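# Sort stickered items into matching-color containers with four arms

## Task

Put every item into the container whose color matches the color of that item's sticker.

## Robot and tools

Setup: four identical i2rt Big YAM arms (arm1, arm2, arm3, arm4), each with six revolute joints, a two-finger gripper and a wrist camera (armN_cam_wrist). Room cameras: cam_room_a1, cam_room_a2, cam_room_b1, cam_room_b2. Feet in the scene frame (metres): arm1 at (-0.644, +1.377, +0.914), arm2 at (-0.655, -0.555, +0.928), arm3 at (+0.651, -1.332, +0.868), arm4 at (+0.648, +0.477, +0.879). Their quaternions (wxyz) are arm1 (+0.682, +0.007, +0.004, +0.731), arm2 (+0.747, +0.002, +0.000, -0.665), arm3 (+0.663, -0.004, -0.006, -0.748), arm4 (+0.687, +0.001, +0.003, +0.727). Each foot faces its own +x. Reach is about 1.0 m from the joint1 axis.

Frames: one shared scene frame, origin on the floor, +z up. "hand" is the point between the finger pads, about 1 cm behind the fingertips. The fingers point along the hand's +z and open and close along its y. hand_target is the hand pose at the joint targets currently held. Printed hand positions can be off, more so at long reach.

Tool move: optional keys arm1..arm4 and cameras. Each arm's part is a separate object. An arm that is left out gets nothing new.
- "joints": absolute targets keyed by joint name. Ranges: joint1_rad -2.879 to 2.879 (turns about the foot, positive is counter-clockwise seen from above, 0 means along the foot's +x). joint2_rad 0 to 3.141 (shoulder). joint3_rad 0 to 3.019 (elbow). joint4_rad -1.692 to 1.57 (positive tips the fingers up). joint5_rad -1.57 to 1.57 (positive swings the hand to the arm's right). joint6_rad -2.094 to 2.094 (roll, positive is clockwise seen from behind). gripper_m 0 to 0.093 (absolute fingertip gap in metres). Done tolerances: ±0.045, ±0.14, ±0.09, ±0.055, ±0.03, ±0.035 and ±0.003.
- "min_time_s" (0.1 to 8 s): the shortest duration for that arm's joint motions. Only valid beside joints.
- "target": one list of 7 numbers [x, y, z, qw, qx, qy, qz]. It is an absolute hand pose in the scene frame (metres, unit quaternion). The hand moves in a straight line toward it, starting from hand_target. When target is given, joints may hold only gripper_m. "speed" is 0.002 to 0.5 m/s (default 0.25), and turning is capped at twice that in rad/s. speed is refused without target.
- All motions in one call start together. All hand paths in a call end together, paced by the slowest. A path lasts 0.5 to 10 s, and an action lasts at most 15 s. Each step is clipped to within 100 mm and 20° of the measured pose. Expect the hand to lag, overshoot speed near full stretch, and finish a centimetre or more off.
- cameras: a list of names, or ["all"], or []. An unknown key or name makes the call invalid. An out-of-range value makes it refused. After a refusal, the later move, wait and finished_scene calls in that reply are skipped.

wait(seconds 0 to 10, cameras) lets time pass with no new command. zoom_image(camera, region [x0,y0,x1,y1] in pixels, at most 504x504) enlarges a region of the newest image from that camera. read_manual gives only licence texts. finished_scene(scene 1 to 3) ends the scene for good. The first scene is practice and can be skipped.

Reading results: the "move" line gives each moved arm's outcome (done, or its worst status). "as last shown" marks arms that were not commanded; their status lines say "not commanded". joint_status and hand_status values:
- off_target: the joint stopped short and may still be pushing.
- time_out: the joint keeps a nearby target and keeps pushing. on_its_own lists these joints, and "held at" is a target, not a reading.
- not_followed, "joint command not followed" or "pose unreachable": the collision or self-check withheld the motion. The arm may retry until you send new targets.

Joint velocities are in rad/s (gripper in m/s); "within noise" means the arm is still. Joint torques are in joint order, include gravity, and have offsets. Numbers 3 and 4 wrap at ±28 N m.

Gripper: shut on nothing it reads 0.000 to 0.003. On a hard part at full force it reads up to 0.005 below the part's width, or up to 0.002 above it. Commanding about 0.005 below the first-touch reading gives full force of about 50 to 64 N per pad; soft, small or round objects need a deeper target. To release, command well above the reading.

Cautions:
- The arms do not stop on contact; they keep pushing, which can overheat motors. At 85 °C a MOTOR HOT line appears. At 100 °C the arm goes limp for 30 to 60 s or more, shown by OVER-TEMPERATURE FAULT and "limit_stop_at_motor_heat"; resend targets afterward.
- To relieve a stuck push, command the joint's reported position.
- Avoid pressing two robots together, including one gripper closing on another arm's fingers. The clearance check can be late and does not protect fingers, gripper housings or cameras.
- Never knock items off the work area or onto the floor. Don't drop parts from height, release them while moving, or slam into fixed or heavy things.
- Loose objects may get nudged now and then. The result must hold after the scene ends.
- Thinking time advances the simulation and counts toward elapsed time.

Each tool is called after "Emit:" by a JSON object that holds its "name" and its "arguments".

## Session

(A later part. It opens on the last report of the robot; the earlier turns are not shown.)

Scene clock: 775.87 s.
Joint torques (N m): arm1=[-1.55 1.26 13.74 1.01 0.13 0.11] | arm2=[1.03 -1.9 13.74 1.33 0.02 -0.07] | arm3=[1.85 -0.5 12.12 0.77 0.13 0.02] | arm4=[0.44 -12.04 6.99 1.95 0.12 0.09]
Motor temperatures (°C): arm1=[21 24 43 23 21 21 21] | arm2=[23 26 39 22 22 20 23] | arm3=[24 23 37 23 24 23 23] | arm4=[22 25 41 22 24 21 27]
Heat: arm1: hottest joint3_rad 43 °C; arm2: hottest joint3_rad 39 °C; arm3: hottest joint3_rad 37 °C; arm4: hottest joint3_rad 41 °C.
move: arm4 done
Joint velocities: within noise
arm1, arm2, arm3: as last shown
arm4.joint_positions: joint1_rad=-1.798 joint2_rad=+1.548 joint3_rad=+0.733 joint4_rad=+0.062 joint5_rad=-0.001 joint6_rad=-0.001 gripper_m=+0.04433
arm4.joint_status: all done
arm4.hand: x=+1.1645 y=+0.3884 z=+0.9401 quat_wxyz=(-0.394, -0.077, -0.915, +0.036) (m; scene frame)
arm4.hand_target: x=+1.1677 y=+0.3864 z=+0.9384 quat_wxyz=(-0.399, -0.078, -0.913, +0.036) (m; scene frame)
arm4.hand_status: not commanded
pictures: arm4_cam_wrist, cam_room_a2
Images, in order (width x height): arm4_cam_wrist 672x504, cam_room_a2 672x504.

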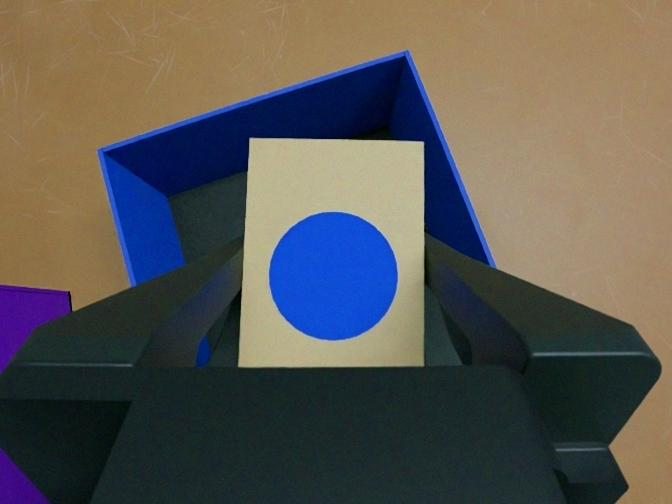

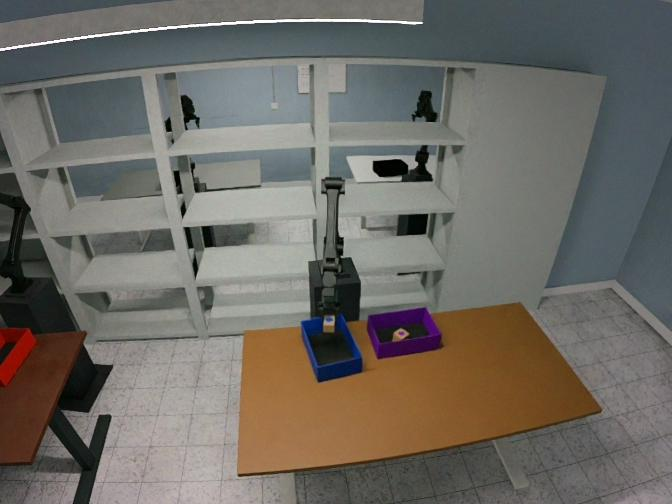

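Emit:
{"name": "move", "arguments": {"arm4": {"target": [1.163, 0.387, 0.785, 0.378, 0.079, 0.9218, -0.0325], "speed": 0.12}, "cameras": []}}

Emit:
{"name": "move", "arguments": {"arm4": {"target": [1.163, 0.387, 0.752, 0.378, 0.079, 0.9218, -0.0325], "speed": 0.06}, "cameras": ["arm4_cam_wrist", "cam_room_a2"]}}

Emit:
{"name": "zoom_image", "arguments": {"camera": "cam_room_a2", "region": [280, 240, 480, 390]}}

Scene clock: 784.20 s.
Joint torques (N m): arm1=[-1.96 1.03 13.74 1.03 0.11 0.12] | arm2=[1.03 -1.96 13.75 1.35 0.03 -0.06] | arm3=[1.9 -0.67 12.1 0.76 0.14 0.02] | arm4=[0.32 -14.33 4.29 1.77 -0.01 0.08]
Motor temperatures (°C): arm1=[21 24 43 23 21 21 21] | arm2=[23 26 39 22 22 20 23] | arm3=[24 23 37 23 24 23 23] | arm4=[22 25 39 22 24 21 27]
Heat: arm1: hottest joint3_rad 43 °C; arm2: hottest joint3_rad 39 °C; arm3: hottest joint3_rad 37 °C; arm4: hottest joint3_rad 39 °C.
move: arm4 done
Joint velocities: within noise
arm1, arm2, arm3: as last shown
arm4.joint_positions: joint1_rad=-1.798 joint2_rad=+1.974 joint3_rad=+0.702 joint4_rad=+0.466 joint5_rad=-0.001 joint6_rad=-0.001 gripper_m=+0.04433
arm4.joint_status: not commanded
arm4.hand: x=+1.1568 y=+0.3891 z=+0.7849 quat_wxyz=(-0.370, -0.077, -0.925, +0.033) (m; scene frame)
arm4.hand_target: x=+1.1628 y=+0.3869 z=+0.7850 quat_wxyz=(-0.378, -0.079, -0.922, +0.033) (m; scene frame)
arm4.hand_status: done (0.006 m and 1.1 deg from the pose sent, 0.155 m and 2.1 deg at the start)
pictures: none
No camera images: "cameras" was empty.

Scene clock: 785.47 s.
Joint torques (N m): arm1=[-1.32 1.44 13.61 0.76 0.17 0.13] | arm2=[1.03 -2.02 13.74 1.31 0.02 -0.06] | arm3=[1.9 -0.5 12.14 0.77 0.14 0.03] | arm4=[0.73 -14.15 4.34 1.81 -0.07 0.1]
Motor temperatures (°C): arm1=[21 24 43 23 21 21 21] | arm2=[23 26 39 22 22 20 23] | arm3=[24 23 37 23 24 23 23] | arm4=[22 25 39 22 24 21 27]
Heat: arm1: hottest joint3_rad 43 °C; arm2: hottest joint3_rad 39 °C; arm3: hottest joint3_rad 37 °C; arm4: hottest joint3_rad 39 °C.
move: arm4 off_target
Joint velocities: within noise
arm1.joint_positions: joint1_rad=-2.204 joint2_rad=+0.799 joint3_rad=+1.451 joint4_rad=-1.680 joint5_rad=-0.002 joint6_rad=+0.070 gripper_m=+0.09297
arm1.joint_status: not commanded
arm1.hand: x=-0.4354 y=+1.2486 z=+1.3793 quat_wxyz=(-0.253, -0.300, -0.917, +0.066) (m; scene frame)
arm1.hand_target: x=-0.4381 y=+1.2496 z=+1.3987 quat_wxyz=(-0.270, -0.303, -0.911, +0.070) (m; scene frame)
arm1.hand_status: not commanded
arm2, arm3: as last shown
arm4.joint_positions: joint1_rad=-1.798 joint2_rad=+2.073 joint3_rad=+0.708 joint4_rad=+0.555 joint5_rad=-0.001 joint6_rad=-0.001 gripper_m=+0.04433
arm4.joint_status: not commanded
arm4.hand: x=+1.1522 y=+0.3897 z=+0.7529 quat_wxyz=(-0.368, -0.077, -0.926, +0.033) (m; scene frame)
arm4.hand_target: x=+1.1626 y=+0.3870 z=+0.7522 quat_wxyz=(-0.378, -0.079, -0.922, +0.033) (m; scene frame)
arm4.hand_status: off_target (0.011 m and 1.3 deg from the pose sent, 0.034 m and 1.0 deg at the start)
pictures: arm4_cam_wrist, cam_room_a2
Images, in order (width x height): arm4_cam_wrist 672x504, cam_room_a2 672x504.

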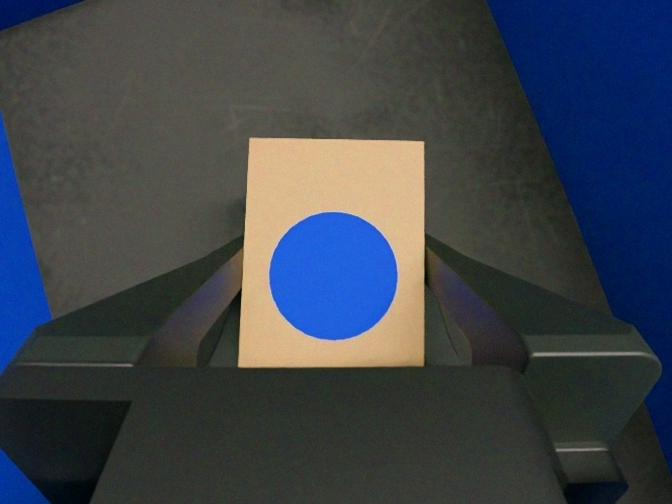

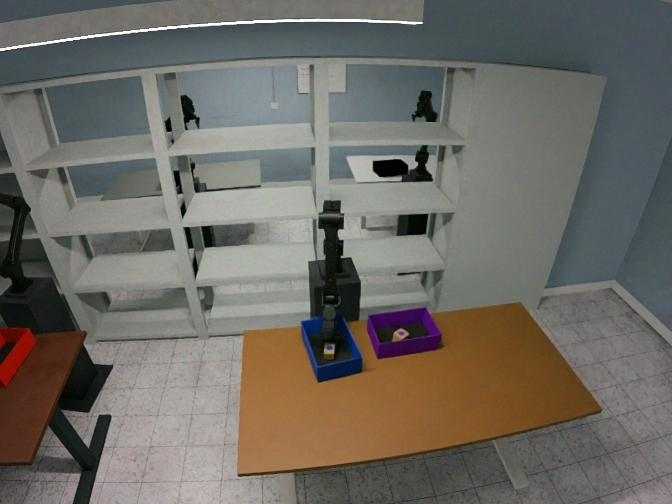

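Scaled by 2.520.

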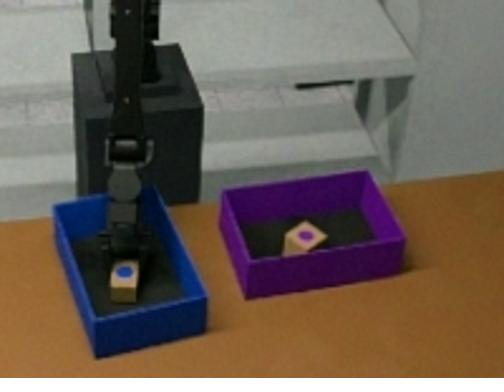

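Continue lowering until contact.

Emit:
{"name": "move", "arguments": {"arm4": {"target": [1.163, 0.387, 0.741, 0.378, 0.079, 0.9218, -0.0325], "speed": 0.04}, "cameras": []}}

Emit:
{"name": "move", "arguments": {"arm4": {"target": [1.163, 0.387, 0.730, 0.378, 0.079, 0.9218, -0.0325], "speed": 0.04}, "cameras": ["arm4_cam_wrist"]}}

Scene clock: 789.37 s.
Joint torques (N m): arm1=[-2.14 1.55 13.59 0.91 0.13 0.11] | arm2=[1.08 -1.9 13.76 1.31 0.03 -0.05] | arm3=[1.96 -0.5 12.1 0.8 0.13 0.04] | arm4=[0.67 -13.68 4.03 1.85 -0.01 0.08]
Motor temperatures (°C): arm1=[21 24 43 23 21 21 21] | arm2=[23 26 39 22 22 20 23] | arm3=[24 23 37 23 24 23 23] | arm4=[22 25 39 22 24 21 27]
Heat: arm1: hottest joint3_rad 43 °C; arm2: hottest joint3_rad 39 °C; arm3: hottest joint3_rad 37 °C; arm4: hottest joint3_rad 39 °C.
move: arm4 done
Joint velocities: within noise
arm1, arm2, arm3: as last shown
arm4.joint_positions: joint1_rad=-1.798 joint2_rad=+2.101 joint3_rad=+0.717 joint4_rad=+0.584 joint5_rad=-0.001 joint6_rad=-0.001 gripper_m=+0.04433
arm4.joint_status: not commanded
arm4.hand: x=+1.1552 y=+0.3892 z=+0.7465 quat_wxyz=(-0.372, -0.077, -0.924, +0.034) (m; scene frame)
arm4.hand_target: x=+1.1626 y=+0.3870 z=+0.7412 quat_wxyz=(-0.378, -0.079, -0.922, +0.033) (m; scene frame)
arm4.hand_status: done (0.010 m and 0.7 deg from the pose sent, 0.016 m and 1.3 deg at the start)
pictures: none
No camera images: "cameras" was empty.

Scene clock: 790.33 s.
Joint torques (N m): arm1=[-2.37 1.67 13.89 0.81 0.07 0.12] | arm2=[1.08 -1.9 13.74 1.29 0.03 -0.07] | arm3=[1.96 -0.56 12.12 0.77 0.14 0.03] | arm4=[0.5 -12.04 3.84 1.48 -0.04 0.1]
Motor temperatures (°C): arm1=[21 24 43 23 21 21 21] | arm2=[23 26 39 22 22 20 23] | arm3=[24 23 37 23 24 23 23] | arm4=[22 25 39 22 24 21 27]
Heat: arm1: hottest joint3_rad 43 °C; arm2: hottest joint3_rad 39 °C; arm3: hottest joint3_rad 37 °C; arm4: hottest joint3_rad 39 °C.
move: arm4 off_target
Joint velocities: within noise
arm1, arm2, arm3: as last shown
arm4.joint_positions: joint1_rad=-1.798 joint2_rad=+2.119 joint3_rad=+0.729 joint4_rad=+0.618 joint5_rad=-0.001 joint6_rad=-0.001 gripper_m=+0.04433
arm4.joint_status: not commanded
arm4.hand: x=+1.1634 y=+0.3878 z=+0.7465 quat_wxyz=(-0.386, -0.077, -0.919, +0.035) (m; scene frame)
arm4.hand_target: x=+1.1623 y=+0.3870 z=+0.7304 quat_wxyz=(-0.378, -0.079, -0.922, +0.033) (m; scene frame)
arm4.hand_status: off_target (0.017 m and 1.0 deg from the pose sent, 0.018 m and 0.8 deg at the start)
pictures: arm4_cam_wrist
Images, in order (width x height): arm4_cam_wrist 672x504.

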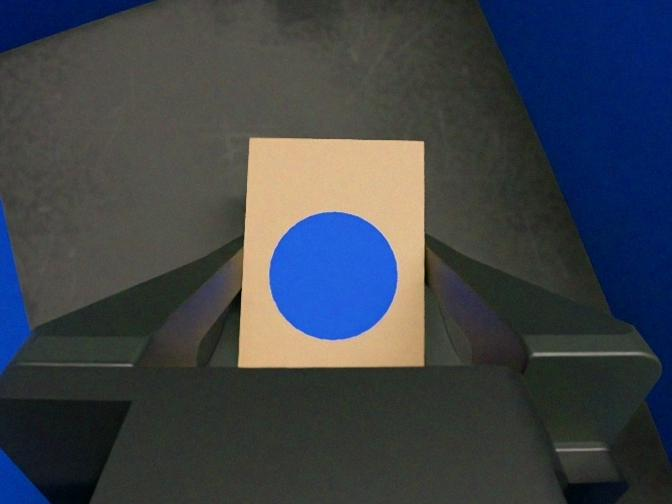

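Emit:
{"name": "move", "arguments": {"arm4": {"target": [1.163, 0.387, 0.741, 0.378, 0.079, 0.9218, -0.0325], "speed": 0.05}, "cameras": []}}

Emit:
{"name": "move", "arguments": {"arm4": {"joints": {"gripper_m": 0.09}}, "cameras": ["arm4_cam_wrist"]}}

Emit:
{"name": "move", "arguments": {"arm4": {"target": [1.06, 0.405, 0.90, 0.378, 0.079, 0.9218, -0.0325], "speed": 0.15}, "cameras": ["arm4_cam_wrist", "cam_room_a2", "cam_room_a1"]}}

Scene clock: 797.13 s.
Joint torques (N m): arm1=[-1.32 1.67 13.76 0.87 0.11 0.12] | arm2=[1.14 -1.9 13.75 1.33 0.03 -0.07] | arm3=[2.02 -0.62 12.12 0.8 0.14 0.03] | arm4=[0.09 -15.27 3.26 0.62 -0.04 0.07]
Motor temperatures (°C): arm1=[21 24 43 23 21 21 21] | arm2=[23 26 39 22 22 20 23] | arm3=[24 23 37 23 24 23 23] | arm4=[22 25 38 22 24 21 27]
Heat: arm1: hottest joint3_rad 43 °C; arm2: hottest joint3_rad 39 °C; arm3: hottest joint3_rad 37 °C; arm4: hottest joint3_rad 38 °C.
move: arm4 done
Joint velocities: within noise
arm1, arm3: as last shown
arm2.joint_positions: joint1_rad=+2.120 joint2_rad=+0.799 joint3_rad=+1.454 joint4_rad=-1.667 joint5_rad=+0.000 joint6_rad=+0.014 gripper_m=+0.08990
arm2.joint_status: not commanded
arm2.hand: x=-0.4664 y=-0.4084 z=+1.4006 quat_wxyz=(-0.261, +0.308, -0.910, -0.093) (m; scene frame)
arm2.hand_target: x=-0.4698 y=-0.4102 z=+1.4185 quat_wxyz=(-0.276, +0.314, -0.903, -0.096) (m; scene frame)
arm2.hand_status: not commanded
arm4.joint_positions: joint1_rad=-1.798 joint2_rad=+2.119 joint3_rad=+0.729 joint4_rad=+0.618 joint5_rad=-0.001 joint6_rad=-0.001 gripper_m=+0.04433
arm4.joint_status: not commanded
arm4.hand: x=+1.1634 y=+0.3878 z=+0.7465 quat_wxyz=(-0.386, -0.077, -0.919, +0.035) (m; scene frame)
arm4.hand_target: x=+1.1629 y=+0.3869 z=+0.7410 quat_wxyz=(-0.378, -0.079, -0.922, +0.033) (m; scene frame)
arm4.hand_status: done (0.006 m and 1.0 deg from the pose sent, 0.006 m and 1.0 deg at the start)
pictures: none
No camera images: "cameras" was empty.

Scene clock: 797.73 s.
Joint torques (N m): arm1=[-1.61 1.85 13.67 0.81 0.11 0.11] | arm2=[1.08 -1.96 13.76 1.32 0.03 -0.06] | arm3=[1.9 -0.5 12.12 0.77 0.15 0.03] | arm4=[0.67 -15.56 3.15 0.77 -0.01 0.07]
Motor temperatures (°C): arm1=[21 24 43 23 21 21 21] | arm2=[23 26 39 22 22 20 23] | arm3=[24 23 37 23 24 23 23] | arm4=[22 25 38 22 24 21 27]
Heat: arm1: hottest joint3_rad 43 °C; arm2: hottest joint3_rad 39 °C; arm3: hottest joint3_rad 37 °C; arm4: hottest joint3_rad 38 °C.
move: arm4 done
Joint velocities: within noise
arm1, arm2, arm3: as last shown
arm4.joint_positions: joint1_rad=-1.798 joint2_rad=+2.119 joint3_rad=+0.729 joint4_rad=+0.614 joint5_rad=-0.001 joint6_rad=-0.001 gripper_m=+0.08992
arm4.joint_status: all done
arm4.hand: x=+1.1626 y=+0.3879 z=+0.7457 quat_wxyz=(-0.384, -0.077, -0.920, +0.035) (m; scene frame)
arm4.hand_target: x=+1.1629 y=+0.3869 z=+0.7410 quat_wxyz=(-0.378, -0.079, -0.922, +0.033) (m; scene frame)
arm4.hand_status: not commanded
pictures: arm4_cam_wrist
Images, in order (width x height): arm4_cam_wrist 672x504.

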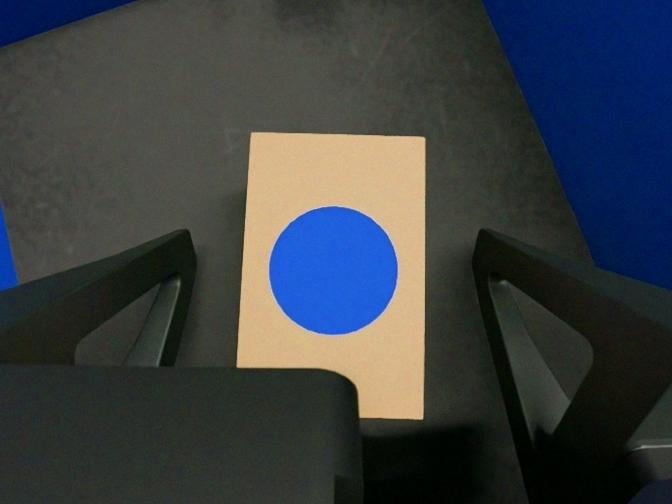

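Scene clock: 799.63 s.
Joint torques (N m): arm1=[-1.61 1.44 13.74 1.02 0.1 0.12] | arm2=[1.08 -1.79 13.75 1.33 0.03 -0.06] | arm3=[1.96 -0.62 12.12 0.79 0.14 0.03] | arm4=[0.32 -9.23 5.64 0.69 -0.05 0.05]
Motor temperatures (°C): arm1=[21 24 43 23 21 21 21] | arm2=[23 26 39 22 22 20 23] | arm3=[24 23 37 23 24 23 23] | arm4=[22 25 37 22 24 21 27]
Heat: arm1: hottest joint3_rad 43 °C; arm2: hottest joint3_rad 39 °C; arm3: hottest joint3_rad 37 °C; arm4: hottest joint3_rad 37 °C.
move: arm4 done
Joint velocities: within noise
arm1, arm2: as last shown
arm3.joint_positions: joint1_rad=+1.560 joint2_rad=+0.794 joint3_rad=+1.449 joint4_rad=-1.644 joint5_rad=-0.003 joint6_rad=-0.008 gripper_m=+0.09396
arm3.joint_status: not commanded
arm3.hand: x=+0.8925 y=-1.3571 z=+1.3418 quat_wxyz=(-0.287, -0.057, -0.956, +0.025) (m; scene frame)
arm3.hand_target: x=+0.8916 y=-1.3547 z=+1.3621 quat_wxyz=(-0.306, -0.056, -0.950, +0.025) (m; scene frame)
arm3.hand_status: not commanded
arm4.joint_positions: joint1_rad=-1.798 joint2_rad=+1.413 joint3_rad=+0.441 joint4_rad=+0.201 joint5_rad=-0.002 joint6_rad=-0.001 gripper_m=+0.08992
arm4.joint_status: not commanded
arm4.hand: x=+1.0644 y=+0.4057 z=+0.9042 quat_wxyz=(-0.386, -0.077, -0.919, +0.034) (m; scene frame)
arm4.hand_target: x=+1.0599 y=+0.4050 z=+0.8999 quat_wxyz=(-0.378, -0.079, -0.922, +0.033) (m; scene frame)
arm4.hand_status: done (0.006 m and 1.0 deg from the pose sent, 0.186 m and 0.8 deg at the start)
pictures: arm4_cam_wrist, cam_room_a1, cam_room_a2
Images, in order (width x height): arm4_cam_wrist 672x504, cam_room_a1 672x504, cam_room_a2 672x504.

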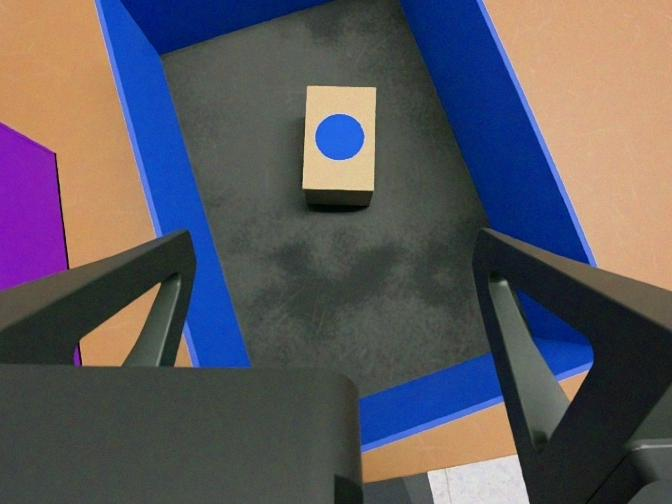

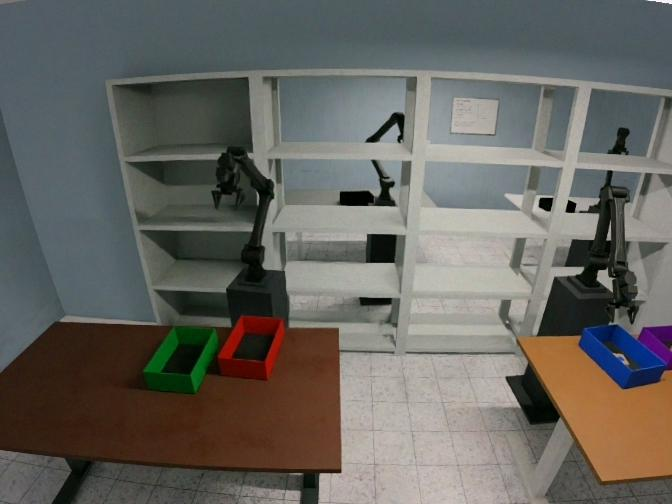

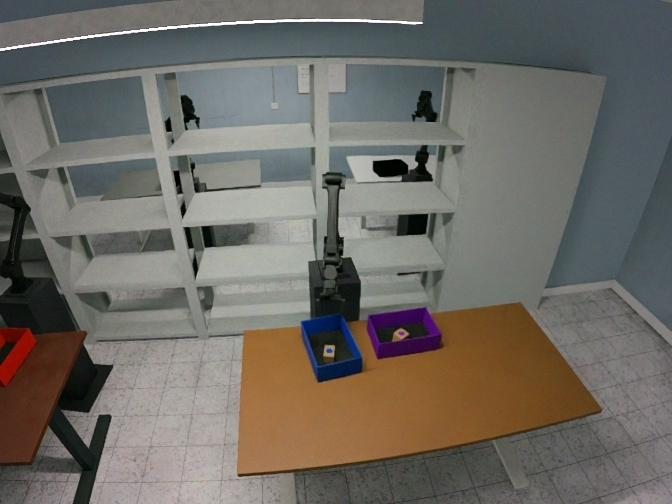

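Emit:
{"name": "move", "arguments": {"arm2": {"joints": {"joint1_rad": 0.918, "joint2_rad": 0.8, "joint3_rad": 1.5, "joint4_rad": -1.68, "gripper_m": 0.0}, "min_time_s": 2}, "arm3": {"joints": {"joint1_rad": -1.987, "joint2_rad": 0.8, "joint3_rad": 1.35, "joint4_rad": -1.3, "joint5_rad": 0, "joint6_rad": 0}, "min_time_s": 5}, "cameras": []}}

Emit:
{"name": "move", "arguments": {"arm2": {"joints": {"joint1_rad": 0.918, "joint2_rad": 1.45, "joint3_rad": 1.287, "joint4_rad": -1.375}, "min_time_s": 2.5}, "arm3": {"joints": {"joint2_rad": 0.977, "joint3_rad": 0.86, "joint4_rad": -0.62}, "min_time_s": 2.5}, "cameras": ["arm2_cam_wrist", "arm3_cam_wrist"]}}

Scene clock: 832.90 s.
Joint torques (N m): arm1=[-2.02 0.85 13.72 0.84 0.07 0.11] | arm2=[0.38 -1.96 13.75 1.33 0.01 -0.05] | arm3=[0.5 -1.85 8.17 2.06 0.02 0.02] | arm4=[0.32 -8.76 5.64 0.75 -0.01 0.04]
Motor temperatures (°C): arm1=[21 24 43 23 21 21 21] | arm2=[23 25 40 22 22 20 23] | arm3=[24 23 37 23 24 23 23] | arm4=[22 24 34 22 24 21 26]
Heat: arm1: hottest joint3_rad 43 °C; arm2: hottest joint3_rad 40 °C; arm3: hottest joint3_rad 37 °C; arm4: hottest joint3_rad 34 °C.
move: arm2 done; arm3 done
Joint velocities: within noise
arm1, arm4: as last shown
arm2.joint_positions: joint1_rad=+0.922 joint2_rad=+0.799 joint3_rad=+1.454 joint4_rad=-1.667 joint5_rad=+0.001 joint6_rad=+0.013 gripper_m=+0.00038
arm2.joint_status: all done
arm2.hand: x=-0.4487 y=-0.6794 z=+1.3998 quat_wxyz=(-0.267, -0.259, -0.926, +0.069) (m; scene frame)
arm2.hand_target: x=-0.4526 y=-0.6785 z=+1.4177 quat_wxyz=(-0.281, -0.254, -0.922, +0.076) (m; scene frame)
arm2.hand_status: not commanded
arm3.joint_positions: joint1_rad=-1.978 joint2_rad=+0.794 joint3_rad=+1.355 joint4_rad=-1.316 joint5_rad=+0.000 joint6_rad=-0.007 gripper_m=+0.09398
arm3.joint_status: all done
arm3.hand: x=+0.3838 y=-1.1689 z=+1.3461 quat_wxyz=(+0.099, -0.888, +0.239, +0.380) (m; scene frame)
arm3.hand_target: x=+0.3809 y=-1.1642 z=+1.3450 quat_wxyz=(+0.100, -0.885, +0.246, +0.383) (m; scene frame)
arm3.hand_status: not commanded
pictures: none
No camera images: "cameras" was empty.

Scene clock: 835.87 s.
Joint torques (N m): arm1=[-1.79 1.55 13.72 0.91 0.12 0.11] | arm2=[0.38 -12.75 10.11 1.35 0.01 -0.04] | arm3=[0.73 -6.01 9.46 2.11 0.02 0.02] | arm4=[0.62 -9 5.57 0.73 -0.03 0.04]
Motor temperatures (°C): arm1=[21 24 43 23 21 21 21] | arm2=[23 25 39 22 22 20 23] | arm3=[24 23 37 23 24 23 23] | arm4=[22 24 34 22 24 21 26]
Heat: arm1: hottest joint3_rad 43 °C; arm2: hottest joint3_rad 39 °C; arm3: hottest joint3_rad 37 °C; arm4: hottest joint3_rad 34 °C.
move: arm2 done; arm3 done
Joint velocities: within noise
arm1, arm4: as last shown
arm2.joint_positions: joint1_rad=+0.922 joint2_rad=+1.436 joint3_rad=+1.298 joint4_rad=-1.388 joint5_rad=+0.001 joint6_rad=+0.013 gripper_m=+0.00038
arm2.joint_status: all done
arm2.hand: x=-0.2874 y=-0.7732 z=+1.1428 quat_wxyz=(-0.022, -0.269, -0.963, +0.004) (m; scene frame)
arm2.hand_target: x=-0.2872 y=-0.7754 z=+1.1329 quat_wxyz=(-0.016, -0.265, -0.964, +0.003) (m; scene frame)
arm2.hand_status: not commanded
arm3.joint_positions: joint1_rad=-1.978 joint2_rad=+0.972 joint3_rad=+0.861 joint4_rad=-0.636 joint5_rad=+0.000 joint6_rad=-0.007 gripper_m=+0.09398
arm3.joint_status: all done
arm3.hand: x=+0.2829 y=-1.1127 z=+1.1351 quat_wxyz=(+0.100, -0.886, +0.239, +0.384) (m; scene frame)
arm3.hand_target: x=+0.2819 y=-1.1080 z=+1.1350 quat_wxyz=(+0.101, -0.883, +0.245, +0.388) (m; scene frame)
arm3.hand_status: not commanded
pictures: arm2_cam_wrist, arm3_cam_wrist
Images, in order (width x height): arm2_cam_wrist 672x504, arm3_cam_wrist 672x504.

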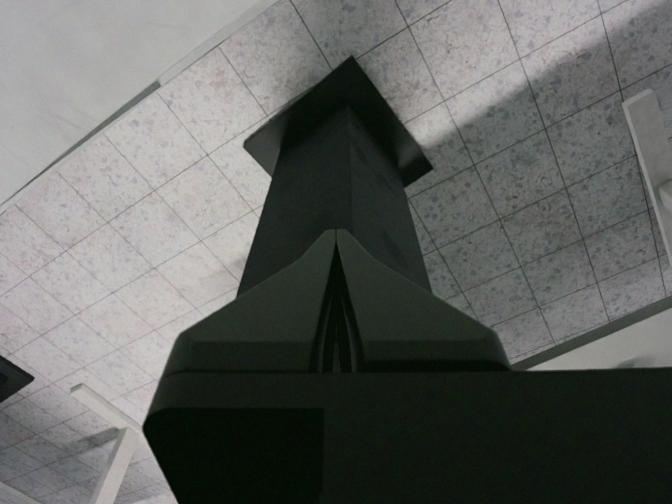

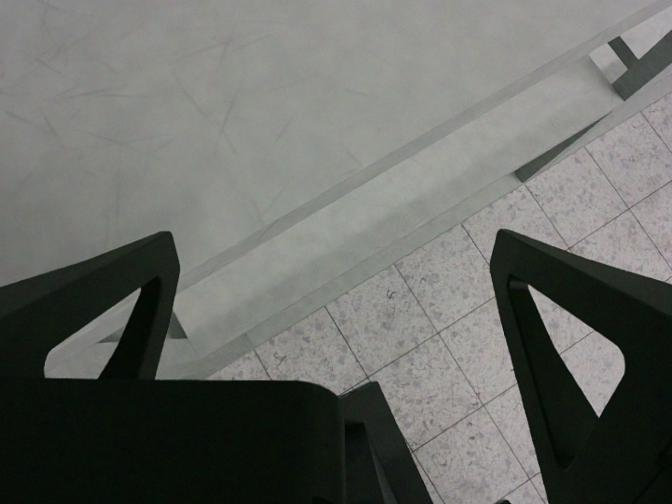

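Emit:
{"name": "move", "arguments": {"arm2": {"target": [-0.0536, -0.9128, 1.07, 0, 0.2651, 0.9642, 0], "speed": 0.15}, "arm3": {"target": [0.0322, -0.9639, 1.13, -0.1015, 0.8908, -0.2449, -0.369], "speed": 0.15}, "cameras": ["arm2_cam_wrist", "arm3_cam_wrist", "cam_room_a1"]}}

Scene clock: 847.07 s.
Joint torques (N m): arm1=[-1.61 1.55 13.63 0.79 0.1 0.08] | arm2=[0.62 -22.48 16.02 0.18 0.11 -0.03] | arm3=[1.38 -19.02 9.35 1.28 0.02 -0.05] | arm4=[0.56 -9.17 5.56 0.64 -0.06 0.05]
Motor temperatures (°C): arm1=[21 24 44 23 21 21 21] | arm2=[23 25 38 22 22 20 23] | arm3=[24 24 36 23 24 23 23] | arm4=[22 24 33 22 24 21 26]
Heat: arm1: hottest joint3_rad 44 °C; arm2: hottest joint3_rad 38 °C; arm3: hottest joint3_rad 36 °C; arm4: hottest joint3_rad 33 °C.
move: arm2 off_target; arm3 not_followed
Joint velocities: within noise
arm1.joint_positions: joint1_rad=-2.204 joint2_rad=+0.799 joint3_rad=+1.451 joint4_rad=-1.680 joint5_rad=-0.002 joint6_rad=+0.070 gripper_m=+0.09297
arm1.joint_status: not commanded
arm1.hand: x=-0.4354 y=+1.2486 z=+1.3793 quat_wxyz=(-0.253, -0.300, -0.917, +0.066) (m; scene frame)
arm1.hand_target: x=-0.4381 y=+1.2496 z=+1.3987 quat_wxyz=(-0.270, -0.303, -0.911, +0.070) (m; scene frame)
arm1.hand_status: not commanded
arm2.joint_positions: joint1_rad=+0.922 joint2_rad=+2.224 joint3_rad=+2.237 joint4_rad=-1.588 joint5_rad=+0.001 joint6_rad=+0.013 gripper_m=+0.00038
arm2.joint_status: not commanded
arm2.hand: x=-0.0637 y=-0.9045 z=+1.0750 quat_wxyz=(+0.002, -0.269, -0.963, -0.002) (m; scene frame)
arm2.hand_target: x=-0.0543 y=-0.9124 z=+1.0699 quat_wxyz=(-0.001, -0.265, -0.964, +0.000) (m; scene frame)
arm2.hand_status: off_target (0.014 m and 0.5 deg from the pose sent, 0.282 m and 2.6 deg at the start)
arm3.joint_positions: joint1_rad=-1.978 joint2_rad=+1.700 joint3_rad=+1.497 joint4_rad=-0.616 joint5_rad=+0.010 joint6_rad=-0.007 gripper_m=+0.09398
arm3.joint_status: not commanded
arm3.on_its_own: joint2_rad is held at +1.699, not at your +0.977; joint3_rad is held at +1.497, not at your +0.860
arm3.hand: x=+0.0632 y=-0.9827 z=+1.1016 quat_wxyz=(+0.096, -0.899, +0.244, +0.351) (m; scene frame)
arm3.hand_target: x=+0.0632 y=-0.9827 z=+1.1016 quat_wxyz=(+0.096, -0.899, +0.244, +0.351) (m; scene frame)
arm3.hand_status: not_followed (0.046 m and 2.3 deg from the pose sent, 0.292 m and 1.9 deg at the start)
arm4: as last shown
pictures: arm2_cam_wrist, arm3_cam_wrist, cam_room_a1
led back after a hold (arm2 arm): the arm was led back toward your command in small steps, so it may still be short of it.
pose unreachable (arm2 arm): on one or more control steps of this call this arm could not follow its commanded pose, so it was not sent that pose on those steps. It may still have moved: this result reports where it is.
cause: moving toward the commanded pose would bring a part of the arm too close to another arm (this arm's wrist (the part past joint 4) and the arm3 arm's wrist camera, along the way the arms are being sent, or toward where that arm still pushes).
pose unreachable (arm3 arm): on one or more control steps of this call this arm could not follow its commanded pose, so it was not sent that pose on those steps. On the call's last step it was still not sent that pose. It may still have moved: this result reports where it is.
cause: moving toward the commanded pose would bring a part of the arm too close to another arm (this arm's wrist camera and the arm2 arm's wrist (the part past joint 4), along the way the arms are being sent, or toward where that arm still pushes).
Images, in order (width x height): arm2_cam_wrist 672x504, arm3_cam_wrist 672x504, cam_room_a1 672x504.

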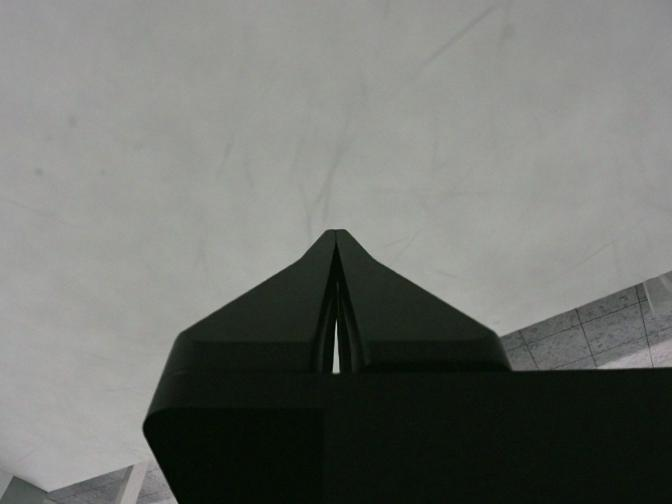

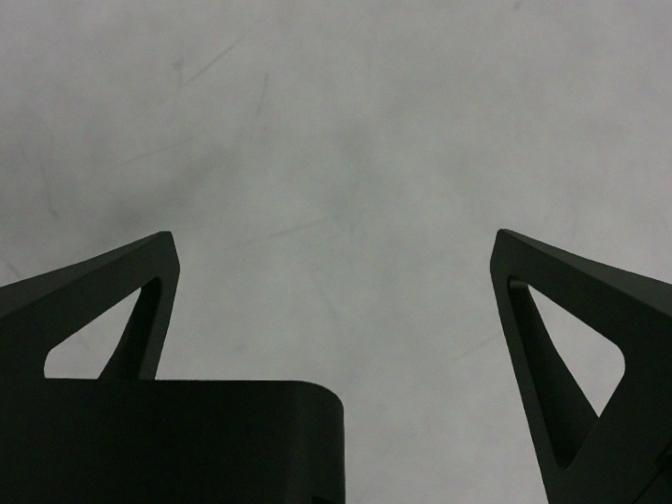

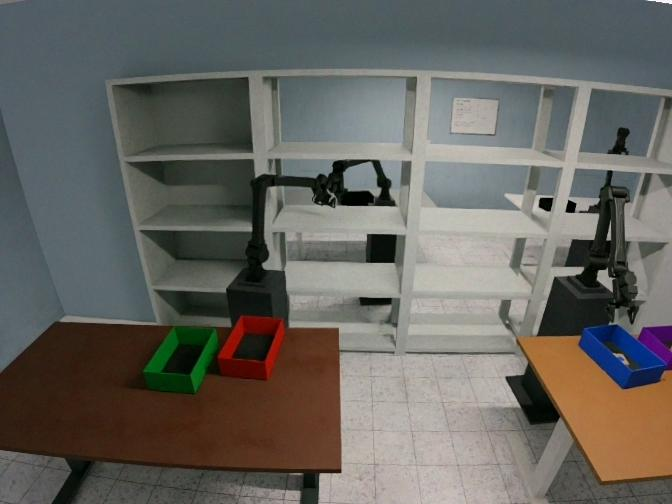

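Emit:
{"name": "finished_scene", "arguments": {"scene": 1}}

The scene is finished: the task was done.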